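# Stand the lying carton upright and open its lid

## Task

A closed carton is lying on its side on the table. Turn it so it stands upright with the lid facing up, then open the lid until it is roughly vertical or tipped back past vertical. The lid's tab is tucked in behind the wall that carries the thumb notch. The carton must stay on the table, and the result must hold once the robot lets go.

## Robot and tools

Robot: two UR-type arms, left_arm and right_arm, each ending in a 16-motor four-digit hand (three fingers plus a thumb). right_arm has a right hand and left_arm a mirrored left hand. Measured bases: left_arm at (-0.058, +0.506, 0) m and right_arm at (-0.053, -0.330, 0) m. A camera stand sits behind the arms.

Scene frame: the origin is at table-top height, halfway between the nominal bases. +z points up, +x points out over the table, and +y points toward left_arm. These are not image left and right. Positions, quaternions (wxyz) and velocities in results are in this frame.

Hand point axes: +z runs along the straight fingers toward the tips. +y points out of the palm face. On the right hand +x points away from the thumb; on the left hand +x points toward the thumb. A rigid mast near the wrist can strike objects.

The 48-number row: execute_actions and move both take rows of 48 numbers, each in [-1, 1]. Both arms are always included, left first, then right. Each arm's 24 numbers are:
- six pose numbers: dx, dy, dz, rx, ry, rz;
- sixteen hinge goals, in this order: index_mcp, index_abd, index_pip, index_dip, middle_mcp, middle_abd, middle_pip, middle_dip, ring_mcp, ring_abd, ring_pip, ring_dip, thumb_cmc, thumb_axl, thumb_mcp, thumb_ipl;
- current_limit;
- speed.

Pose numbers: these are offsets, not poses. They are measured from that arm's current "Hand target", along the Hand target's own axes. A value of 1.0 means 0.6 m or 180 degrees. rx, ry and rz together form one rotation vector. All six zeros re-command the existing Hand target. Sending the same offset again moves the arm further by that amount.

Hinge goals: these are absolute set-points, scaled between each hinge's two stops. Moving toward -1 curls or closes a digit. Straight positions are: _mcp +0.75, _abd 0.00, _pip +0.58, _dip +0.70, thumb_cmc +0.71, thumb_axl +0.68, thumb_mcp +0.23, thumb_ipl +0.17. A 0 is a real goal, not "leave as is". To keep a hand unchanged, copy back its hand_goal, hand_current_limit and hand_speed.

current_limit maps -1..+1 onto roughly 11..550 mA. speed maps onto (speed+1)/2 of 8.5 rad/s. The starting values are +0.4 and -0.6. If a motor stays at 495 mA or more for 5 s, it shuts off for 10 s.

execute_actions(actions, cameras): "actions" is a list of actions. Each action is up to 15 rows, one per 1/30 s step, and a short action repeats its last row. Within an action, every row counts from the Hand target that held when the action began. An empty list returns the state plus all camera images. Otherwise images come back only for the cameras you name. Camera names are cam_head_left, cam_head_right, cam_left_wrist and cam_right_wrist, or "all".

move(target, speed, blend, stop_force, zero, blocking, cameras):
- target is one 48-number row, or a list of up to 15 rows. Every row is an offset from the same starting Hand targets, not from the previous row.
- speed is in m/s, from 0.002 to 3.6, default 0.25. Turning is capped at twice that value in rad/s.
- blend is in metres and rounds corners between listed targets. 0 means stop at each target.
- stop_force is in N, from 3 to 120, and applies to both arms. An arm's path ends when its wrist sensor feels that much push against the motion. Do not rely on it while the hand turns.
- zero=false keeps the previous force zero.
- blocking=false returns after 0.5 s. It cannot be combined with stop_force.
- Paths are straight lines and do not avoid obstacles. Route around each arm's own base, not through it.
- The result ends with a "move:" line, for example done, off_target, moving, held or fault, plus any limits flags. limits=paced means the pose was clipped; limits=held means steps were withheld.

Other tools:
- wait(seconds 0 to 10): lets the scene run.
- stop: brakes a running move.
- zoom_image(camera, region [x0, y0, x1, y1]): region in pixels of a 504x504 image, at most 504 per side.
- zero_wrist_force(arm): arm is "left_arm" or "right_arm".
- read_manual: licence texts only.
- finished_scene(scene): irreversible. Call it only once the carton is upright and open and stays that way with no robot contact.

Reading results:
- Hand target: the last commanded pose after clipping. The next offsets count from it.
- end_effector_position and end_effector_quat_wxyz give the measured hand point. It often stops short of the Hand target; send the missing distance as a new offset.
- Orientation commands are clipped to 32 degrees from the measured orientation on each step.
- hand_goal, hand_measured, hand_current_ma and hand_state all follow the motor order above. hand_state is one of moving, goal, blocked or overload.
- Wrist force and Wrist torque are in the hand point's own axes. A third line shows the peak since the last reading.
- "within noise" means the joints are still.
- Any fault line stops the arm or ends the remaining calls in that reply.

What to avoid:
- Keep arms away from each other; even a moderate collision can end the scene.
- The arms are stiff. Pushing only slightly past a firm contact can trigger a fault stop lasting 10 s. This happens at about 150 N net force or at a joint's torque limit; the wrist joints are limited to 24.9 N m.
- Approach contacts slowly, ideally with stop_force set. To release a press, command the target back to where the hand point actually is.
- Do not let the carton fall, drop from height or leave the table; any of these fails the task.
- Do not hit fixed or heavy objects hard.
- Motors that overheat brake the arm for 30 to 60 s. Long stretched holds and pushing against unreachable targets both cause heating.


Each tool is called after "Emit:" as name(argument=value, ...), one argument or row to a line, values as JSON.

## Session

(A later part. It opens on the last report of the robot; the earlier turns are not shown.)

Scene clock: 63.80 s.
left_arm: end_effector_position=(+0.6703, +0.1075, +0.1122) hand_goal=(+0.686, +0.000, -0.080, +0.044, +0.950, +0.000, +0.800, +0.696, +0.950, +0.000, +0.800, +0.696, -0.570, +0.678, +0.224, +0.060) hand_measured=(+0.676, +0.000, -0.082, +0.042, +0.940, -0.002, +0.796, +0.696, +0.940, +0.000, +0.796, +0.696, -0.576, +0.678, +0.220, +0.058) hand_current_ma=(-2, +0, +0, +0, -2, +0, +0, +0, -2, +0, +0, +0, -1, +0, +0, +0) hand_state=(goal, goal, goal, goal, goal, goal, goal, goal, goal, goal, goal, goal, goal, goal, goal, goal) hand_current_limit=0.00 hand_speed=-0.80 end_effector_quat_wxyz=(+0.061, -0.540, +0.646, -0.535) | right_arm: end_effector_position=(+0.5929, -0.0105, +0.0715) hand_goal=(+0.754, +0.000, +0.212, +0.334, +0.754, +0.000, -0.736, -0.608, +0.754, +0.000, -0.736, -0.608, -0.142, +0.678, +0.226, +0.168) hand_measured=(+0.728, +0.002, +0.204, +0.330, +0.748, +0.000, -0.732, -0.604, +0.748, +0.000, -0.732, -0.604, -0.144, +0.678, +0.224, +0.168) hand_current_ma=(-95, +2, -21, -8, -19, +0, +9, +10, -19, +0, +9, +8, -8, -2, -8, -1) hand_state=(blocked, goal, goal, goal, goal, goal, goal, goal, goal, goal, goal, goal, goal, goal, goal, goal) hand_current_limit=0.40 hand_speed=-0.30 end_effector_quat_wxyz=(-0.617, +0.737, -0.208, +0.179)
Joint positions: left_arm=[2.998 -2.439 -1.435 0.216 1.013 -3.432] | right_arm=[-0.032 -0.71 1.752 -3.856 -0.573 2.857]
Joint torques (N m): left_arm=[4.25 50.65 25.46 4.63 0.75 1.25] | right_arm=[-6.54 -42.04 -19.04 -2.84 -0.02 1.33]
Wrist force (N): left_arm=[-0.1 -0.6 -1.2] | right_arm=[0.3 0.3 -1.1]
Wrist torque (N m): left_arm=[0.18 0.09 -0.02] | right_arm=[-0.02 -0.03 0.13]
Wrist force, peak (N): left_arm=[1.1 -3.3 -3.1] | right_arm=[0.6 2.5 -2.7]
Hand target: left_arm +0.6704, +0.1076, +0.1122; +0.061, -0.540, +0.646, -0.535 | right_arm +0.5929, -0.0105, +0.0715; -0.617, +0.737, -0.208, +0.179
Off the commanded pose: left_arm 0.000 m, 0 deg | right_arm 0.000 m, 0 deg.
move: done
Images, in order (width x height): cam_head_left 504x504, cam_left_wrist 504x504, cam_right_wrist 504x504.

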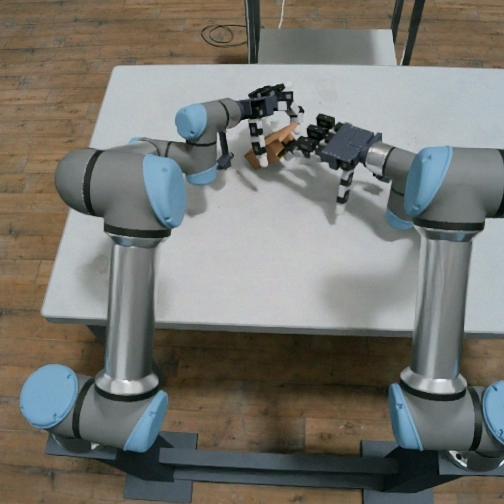

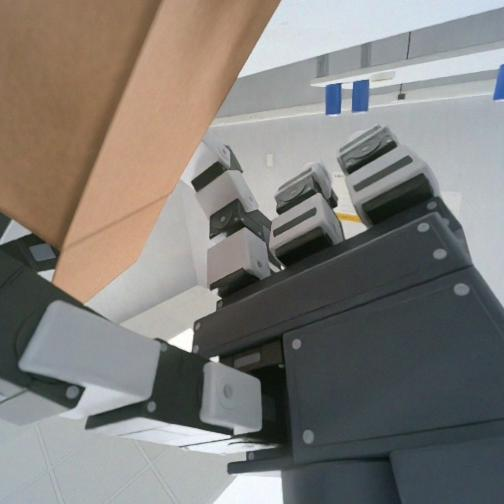

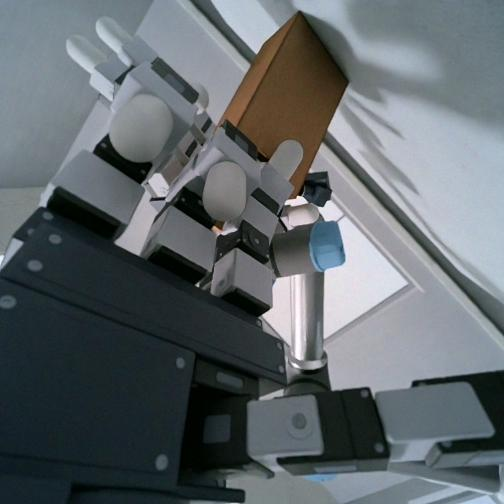

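Emit:
move(
  target=[
    [0,0,0,0,0,0,0.507,0,-0.226,-0.029,0.95,0,0.8,0.696,0.95,0,0.8,0.696,-0.571,0.678,0.0,-0.0486,0.0,-0.85,0,0,0,0,0,0,0.753,0,0.2117,0.3333,0.753,0,-0.737,-0.609,0.753,0,-0.737,-0.609,-0.143,0.678,0.226,0.168,0.4,-0.3],
    [-0.0288,-0.0198,-0.0082,-0.0036,0.0277,-0.0543,0.507,0,-0.226,-0.029,0.95,0,0.8,0.696,0.95,0,0.8,0.696,-0.571,0.678,0.0,-0.0486,0.0,-0.85,0,0,0,0,0,0,0.753,0,0.2117,0.3333,0.753,0,-0.737,-0.609,0.753,0,-0.737,-0.609,-0.143,0.678,0.226,0.168,0.4,-0.3],
    [-0.0617,-0.0345,-0.0137,-0.0072,0.0555,-0.1086,0.507,0,-0.226,-0.029,0.95,0,0.8,0.696,0.95,0,0.8,0.696,-0.571,0.678,0.0,-0.0486,0.0,-0.85,0,0,0,0,0,0,0.753,0,0.2117,0.3333,0.753,0,-0.737,-0.609,0.753,0,-0.737,-0.609,-0.143,0.678,0.226,0.168,0.4,-0.3],
    [-0.0930,-0.0430,-0.0158,-0.0105,0.0807,-0.1579,0.507,0,-0.226,-0.029,0.95,0,0.8,0.696,0.95,0,0.8,0.696,-0.571,0.678,0.0,-0.0486,0.0,-0.85,0,0,0,0,0,0,0.753,0,0.2117,0.3333,0.753,0,-0.737,-0.609,0.753,0,-0.737,-0.609,-0.143,0.678,0.226,0.168,0.4,-0.3],
    [-0.1127,-0.0482,-0.0173,-0.0105,0.0807,-0.1579,0.507,0,-0.226,-0.029,0.95,0,0.8,0.696,0.95,0,0.8,0.696,-0.571,0.678,0.0,-0.0486,0.0,-0.85,0,0,0,0,0,0,0.753,0,0.2117,0.3333,0.753,0,-0.737,-0.609,0.753,0,-0.737,-0.609,-0.143,0.678,0.226,0.168,0.4,-0.3],
  ],
  speed=[0.1,0.22,0.22,0.22,0.1],
  blend=[0,0.005,0.005,0.005,0],
  cameras=["cam_right_wrist","cam_head_left","cam_head_right"],
)

Emit:
zoom_image(
  camera="cam_head_left",
  region=[225, 80, 335, 180],
)

Emit:
zoom_image(
  camera="cam_right_wrist",
  region=[190, 0, 370, 220],
)

Scene clock: 67.70 s.
left_arm: end_effector_position=(+0.7095, +0.1703, +0.1046) hand_goal=(+0.508, +0.000, -0.226, -0.028, +0.950, +0.000, +0.800, +0.696, +0.950, +0.000, +0.800, +0.696, -0.570, +0.678, +0.000, -0.048) hand_measured=(+0.570, +0.012, -0.190, -0.014, +0.940, -0.002, +0.796, +0.696, +0.940, +0.000, +0.796, +0.696, -0.532, +0.694, +0.084, -0.028) hand_current_ma=(+69, +2, +21, +3, -2, +0, +0, +0, -2, +0, +0, +0, +25, +6, +183, +12) hand_state=(blocked, goal, blocked, goal, goal, goal, goal, goal, goal, goal, goal, goal, blocked, goal, blocked, goal) hand_current_limit=0.00 hand_speed=-0.85 end_effector_quat_wxyz=(+0.162, +0.612, -0.506, +0.587) | right_arm: end_effector_position=(+0.5929, -0.0105, +0.0715) hand_goal=(+0.754, +0.000, +0.212, +0.334, +0.754, +0.000, -0.736, -0.608, +0.754, +0.000, -0.736, -0.608, -0.142, +0.678, +0.226, +0.168) hand_measured=(+0.730, +0.002, +0.206, +0.332, +0.748, +0.000, -0.732, -0.604, +0.748, +0.000, -0.732, -0.604, -0.144, +0.678, +0.224, +0.168) hand_current_ma=(-91, +4, -19, -7, -19, +0, +9, +10, -19, +0, +9, +8, -8, -2, -8, -1) hand_state=(blocked, goal, goal, goal, goal, goal, goal, goal, goal, goal, goal, goal, goal, goal, goal, goal) hand_current_limit=0.40 hand_speed=-0.30 end_effector_quat_wxyz=(-0.617, +0.737, -0.208, +0.179)
Joint positions: left_arm=[3.173 -2.669 -1.224 0.292 0.625 -3.909] | right_arm=[-0.032 -0.71 1.752 -3.856 -0.573 2.857]
Joint torques (N m): left_arm=[-5.29 62.04 7.8 3.67 1.63 -1.36] | right_arm=[2.08 -55.12 -14.87 -2.8 2.6 1.37]
Wrist force (N): left_arm=[4.2 -2.8 -2.3] | right_arm=[0.5 0.0 -0.9]
Wrist torque (N m): left_arm=[0.24 0.08 -0.19] | right_arm=[-0.06 -0.05 0.13]
Wrist force, peak (N): left_arm=[6.4 -3.2 -2.5] | right_arm=[1.2 1.0 -1.5]
Hand target: left_arm +0.7095, +0.1703, +0.1047; +0.162, +0.611, -0.506, +0.587 | right_arm +0.5929, -0.0105, +0.0715; -0.617, +0.737, -0.208, +0.179
Off the commanded pose: left_arm 0.000 m, 0 deg | right_arm 0.000 m, 0 deg.
move: done
Images, in order (width x height): cam_head_left 504x504, cam_head_right 504x504, cam_right_wrist 504x504.

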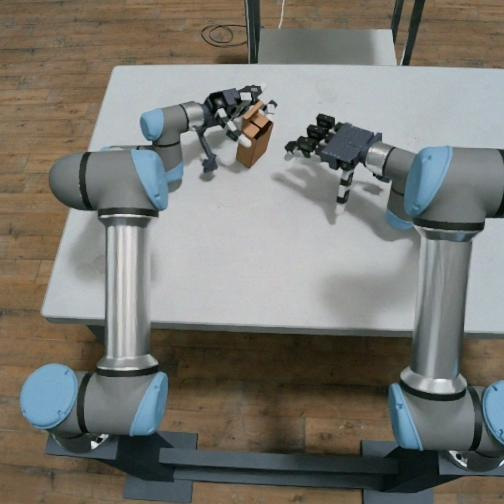

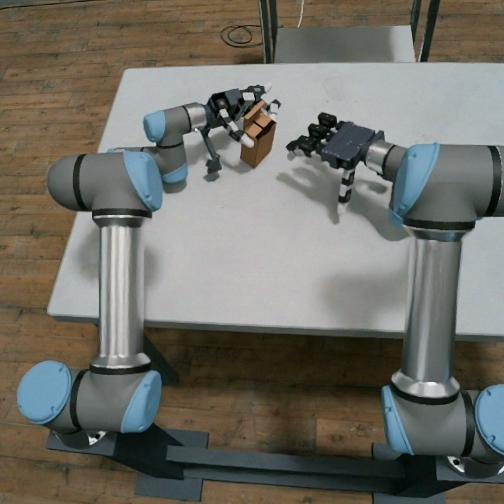

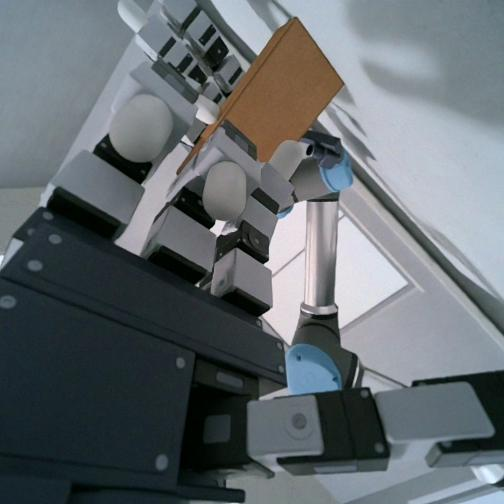

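Scaled by 4.582 from the camera's 504x504 image, which has a finer 720x720 frame.

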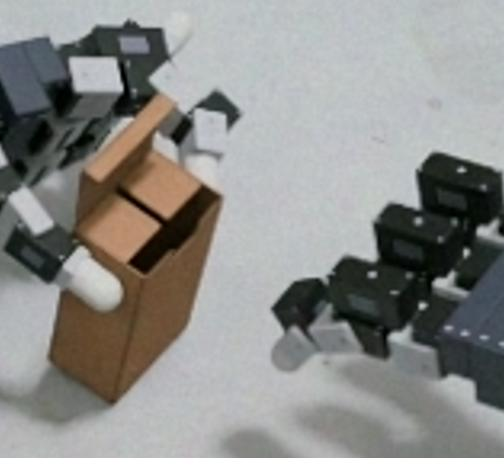

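Scaled by 2.291 from the camera's 504x504 image, which has a finer 720x720 frame.

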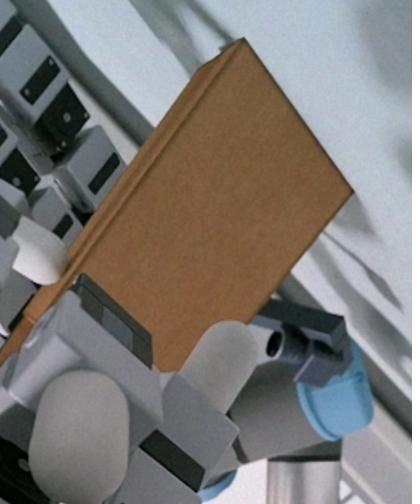

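Emit:
wait(
  seconds=0,
  cameras=["cam_left_wrist","cam_head_right"],
)

Emit:
zoom_image(
  camera="cam_head_right",
  region=[225, 80, 305, 180],
)

Scene clock: 68.07 s.
left_arm: end_effector_position=(+0.7095, +0.1703, +0.1047) hand_goal=(+0.508, +0.000, -0.226, -0.028, +0.950, +0.000, +0.800, +0.696, +0.950, +0.000, +0.800, +0.696, -0.570, +0.678, +0.000, -0.048) hand_measured=(+0.570, +0.012, -0.190, -0.014, +0.940, -0.002, +0.796, +0.696, +0.940, +0.000, +0.796, +0.696, -0.532, +0.694, +0.084, -0.028) hand_current_ma=(+69, +2, +21, +3, -2, +0, +0, +0, -2, +0, +0, +0, +25, +6, +183, +12) hand_state=(blocked, goal, blocked, goal, goal, goal, goal, goal, goal, goal, goal, goal, blocked, goal, blocked, goal) hand_current_limit=0.00 hand_speed=-0.85 end_effector_quat_wxyz=(+0.162, +0.611, -0.506, +0.587) | right_arm: end_effector_position=(+0.5929, -0.0105, +0.0715) hand_goal=(+0.754, +0.000, +0.212, +0.334, +0.754, +0.000, -0.736, -0.608, +0.754, +0.000, -0.736, -0.608, -0.142, +0.678, +0.226, +0.168) hand_measured=(+0.730, +0.002, +0.206, +0.332, +0.748, +0.000, -0.732, -0.604, +0.748, +0.000, -0.732, -0.604, -0.144, +0.678, +0.224, +0.168) hand_current_ma=(-91, +4, -19, -7, -19, +0, +9, +10, -19, +0, +9, +8, -8, -2, -8, -1) hand_state=(blocked, goal, goal, goal, goal, goal, goal, goal, goal, goal, goal, goal, goal, goal, goal, goal) hand_current_limit=0.40 hand_speed=-0.30 end_effector_quat_wxyz=(-0.617, +0.737, -0.208, +0.179)
Joint positions: left_arm=[3.173 -2.668 -1.225 0.292 0.625 -3.909] | right_arm=[-0.032 -0.71 1.752 -3.856 -0.573 2.857]
Joint torques (N m): left_arm=[-0.35 63.41 11.93 3.66 0.99 0.26] | right_arm=[3.55 -56.1 -15.05 -2.57 2.9 1.32]
Wrist force (N): left_arm=[3.8 -2.6 -2.3] | right_arm=[0.5 0.2 -1.0]
Wrist torque (N m): left_arm=[0.25 0.07 -0.17] | right_arm=[-0.03 -0.04 0.12]
Wrist force, peak (N): left_arm=[4.2 -2.8 -2.3] | right_arm=[0.3 0.1 -1.4]
Hand target: left_arm +0.7095, +0.1703, +0.1047; +0.162, +0.611, -0.506, +0.587 | right_arm +0.5929, -0.0105, +0.0715; -0.617, +0.737, -0.208, +0.179
Off the commanded pose: left_arm 0.000 m, 0 deg | right_arm 0.000 m, 0 deg.
Images, in order (width x height): cam_head_right 504x504, cam_left_wrist 504x504.

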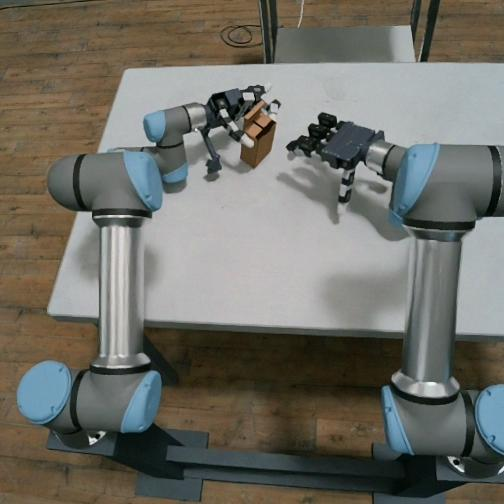

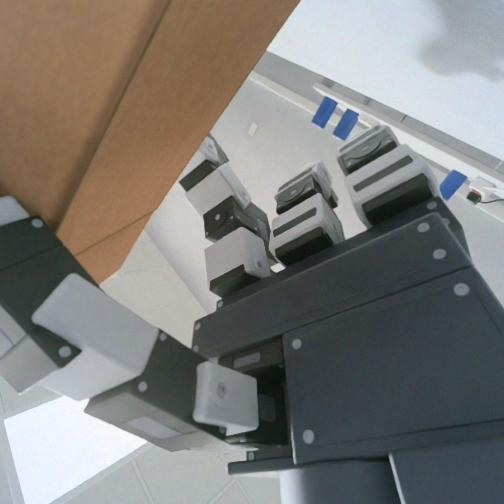

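Scaled by 5.040 from the camera's 504x504 image, which has a finer 720x720 frame.

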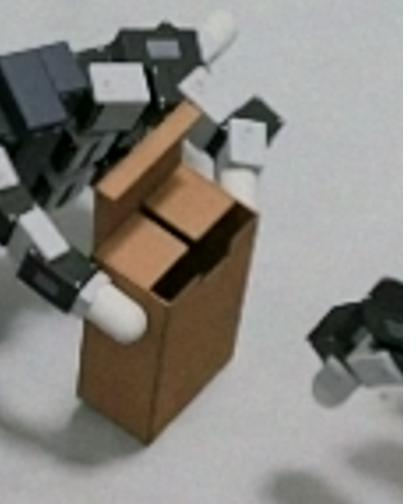

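Emit:
zoom_image(
  camera="cam_left_wrist",
  region=[40, 0, 310, 300],
)

Scaled by 1.680 from the camera's 504x504 image, which has a finer 720x720 frame.

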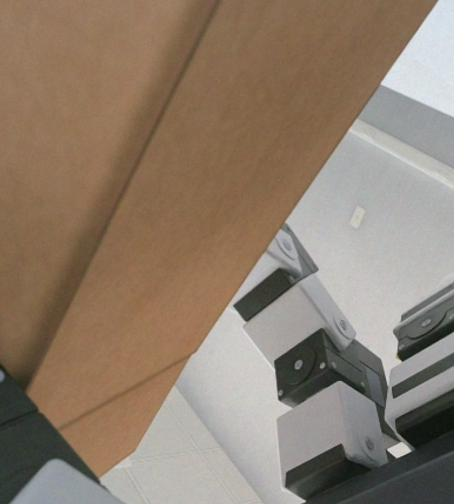

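Emit:
move(
  target=[
    [0,0,0,0,0,0,0.685,0,-0.0803,0.0435,0.95,0,0.8,0.696,0.95,0,0.8,0.696,-0.571,0.678,0.2247,0.0595,0.0,-0.9,0,0,0,0,0,0,0.753,0,0.2117,0.3333,0.753,0,-0.737,-0.609,0.753,0,-0.737,-0.609,-0.143,0.678,0.226,0.168,0.4,-0.3],
    [0.0206,-0.0597,-0.0318,0,0,0,0.685,0,-0.0803,0.0435,0.95,0,0.8,0.696,0.95,0,0.8,0.696,-0.571,0.678,0.2247,0.0595,0.0,-0.9,0,-0.0131,-0.0699,0,0,0,0.753,0,0.2117,0.3333,0.753,0,-0.737,-0.609,0.753,0,-0.737,-0.609,-0.143,0.678,0.226,0.168,0.4,-0.3],
    [0.1077,-0.1325,-0.0747,0,0,0,0.685,0,-0.0803,0.0435,0.95,0,0.8,0.696,0.95,0,0.8,0.696,-0.571,0.678,0.2247,0.0595,0.0,-0.9,0,-0.0262,-0.1398,0,0,0,0.753,0,0.2117,0.3333,0.753,0,-0.737,-0.609,0.753,0,-0.737,-0.609,-0.143,0.678,0.226,0.168,0.4,-0.3],
  ],
  speed=[0.05,0.1,0.2],
  blend=[0,0.01,0],
  cameras=["cam_right_wrist","cam_head_left","cam_head_right","cam_left_wrist"],
)

Emit:
zoom_image(
  camera="cam_head_left",
  region=[215, 80, 305, 180],
)

Emit:
zoom_image(
  camera="cam_right_wrist",
  region=[190, 0, 370, 220],
)

Emit:
zoom_image(
  camera="cam_head_right",
  region=[225, 80, 305, 180],
)

Scene clock: 72.57 s.
left_arm: end_effector_position=(+0.7360, +0.2128, +0.2046) hand_goal=(+0.686, +0.000, -0.080, +0.044, +0.950, +0.000, +0.800, +0.696, +0.950, +0.000, +0.800, +0.696, -0.570, +0.678, +0.224, +0.060) hand_measured=(+0.678, +0.000, -0.082, +0.042, +0.940, -0.002, +0.796, +0.696, +0.940, -0.002, +0.796, +0.696, -0.576, +0.680, +0.220, +0.058) hand_current_ma=(-1, +0, +0, +0, -2, +0, +0, +0, -2, +0, +0, +0, -1, +0, +0, +0) hand_state=(goal, goal, goal, goal, goal, goal, goal, goal, goal, goal, goal, goal, goal, goal, goal, goal) hand_current_limit=0.00 hand_speed=-0.90 end_effector_quat_wxyz=(+0.162, +0.611, -0.506, +0.587) | right_arm: end_effector_position=(+0.5507, -0.0783, +0.1016) hand_goal=(+0.754, +0.000, +0.212, +0.334, +0.754, +0.000, -0.736, -0.608, +0.754, +0.000, -0.736, -0.608, -0.142, +0.678, +0.226, +0.168) hand_measured=(+0.730, +0.002, +0.206, +0.332, +0.748, +0.000, -0.732, -0.604, +0.748, +0.000, -0.732, -0.604, -0.144, +0.678, +0.224, +0.168) hand_current_ma=(-88, +4, -19, -7, -19, +0, +8, +10, -19, +0, +9, +8, -8, -2, -8, -1) hand_state=(blocked, goal, goal, goal, goal, goal, goal, goal, goal, goal, goal, goal, goal, goal, goal, goal) hand_current_limit=0.40 hand_speed=-0.30 end_effector_quat_wxyz=(-0.617, +0.737, -0.208, +0.179)
Joint positions: left_arm=[3.23 -2.548 -1.16 0.069 0.575 -3.863] | right_arm=[-0.167 -0.856 1.955 -3.825 -0.447 2.757]
Joint torques (N m): left_arm=[-6.89 65.49 14.86 0.67 0.93 -1.06] | right_arm=[8.71 -29.64 -9.76 -3.18 -0.34 1]
Wrist force (N): left_arm=[0.0 -0.9 -1.8] | right_arm=[0.5 -0.3 -0.9]
Wrist torque (N m): left_arm=[0.25 0.05 -0.10] | right_arm=[-0.12 -0.07 0.04]
Wrist force, peak (N): left_arm=[3.9 -2.8 -2.3] | right_arm=[0.5 -0.2 -2.3]
Hand target: left_arm +0.7360, +0.2127, +0.2047; +0.162, +0.611, -0.506, +0.587 | right_arm +0.5506, -0.0782, +0.1016; -0.617, +0.737, -0.208, +0.179
Off the commanded pose: left_arm 0.000 m, 0 deg | right_arm 0.000 m, 0 deg.
move: done

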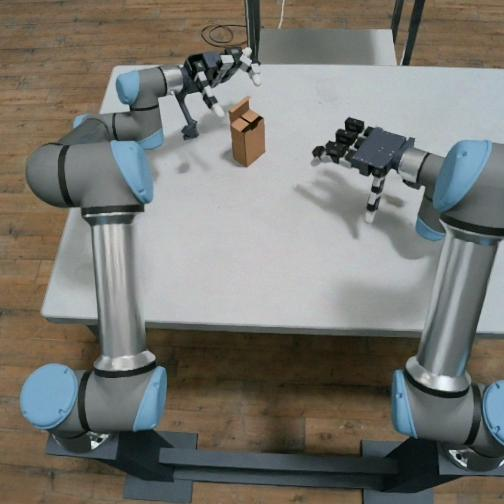

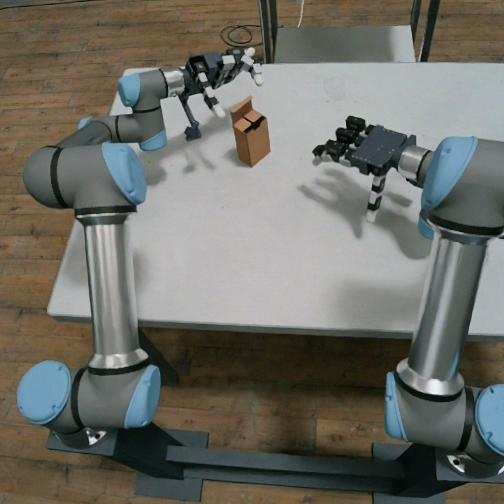

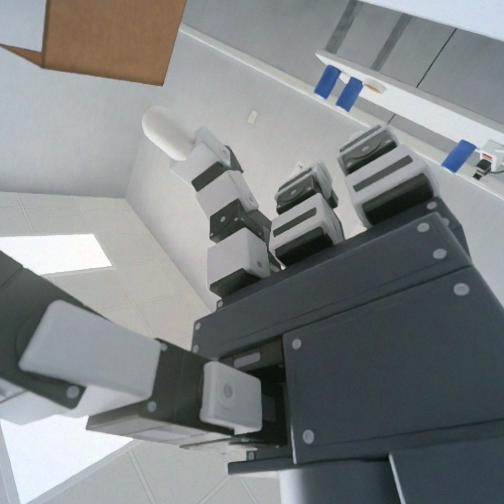

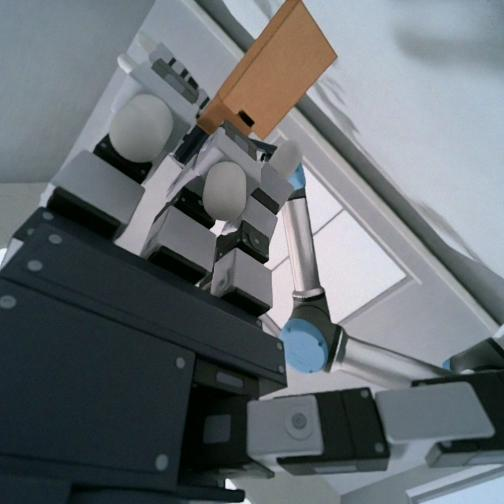

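Scaled by 5.040 from the camera's 504x504 image, which has a finer 720x720 frame.

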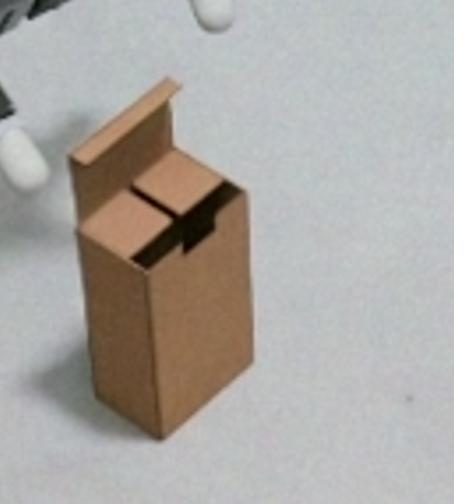

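Scaled by 2.291 from the camera's 504x504 image, which has a finer 720x720 frame.

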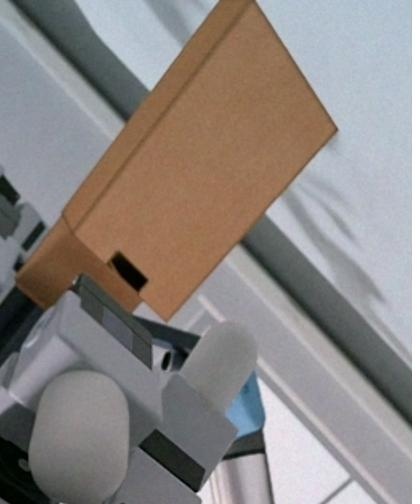

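Scaled by 5.040 from the camera's 504x504 image, which has a finer 720x720 frame.

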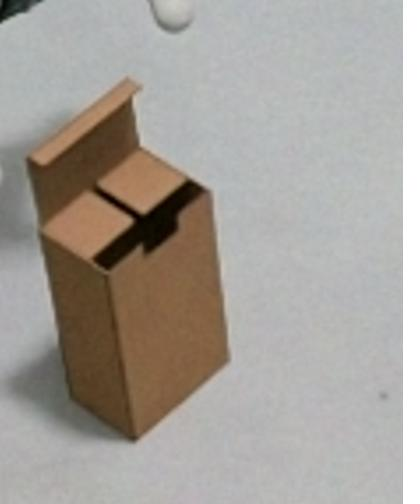

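Emit:
finished_scene(
  scene=2,
)

The scene is finished: the task was done.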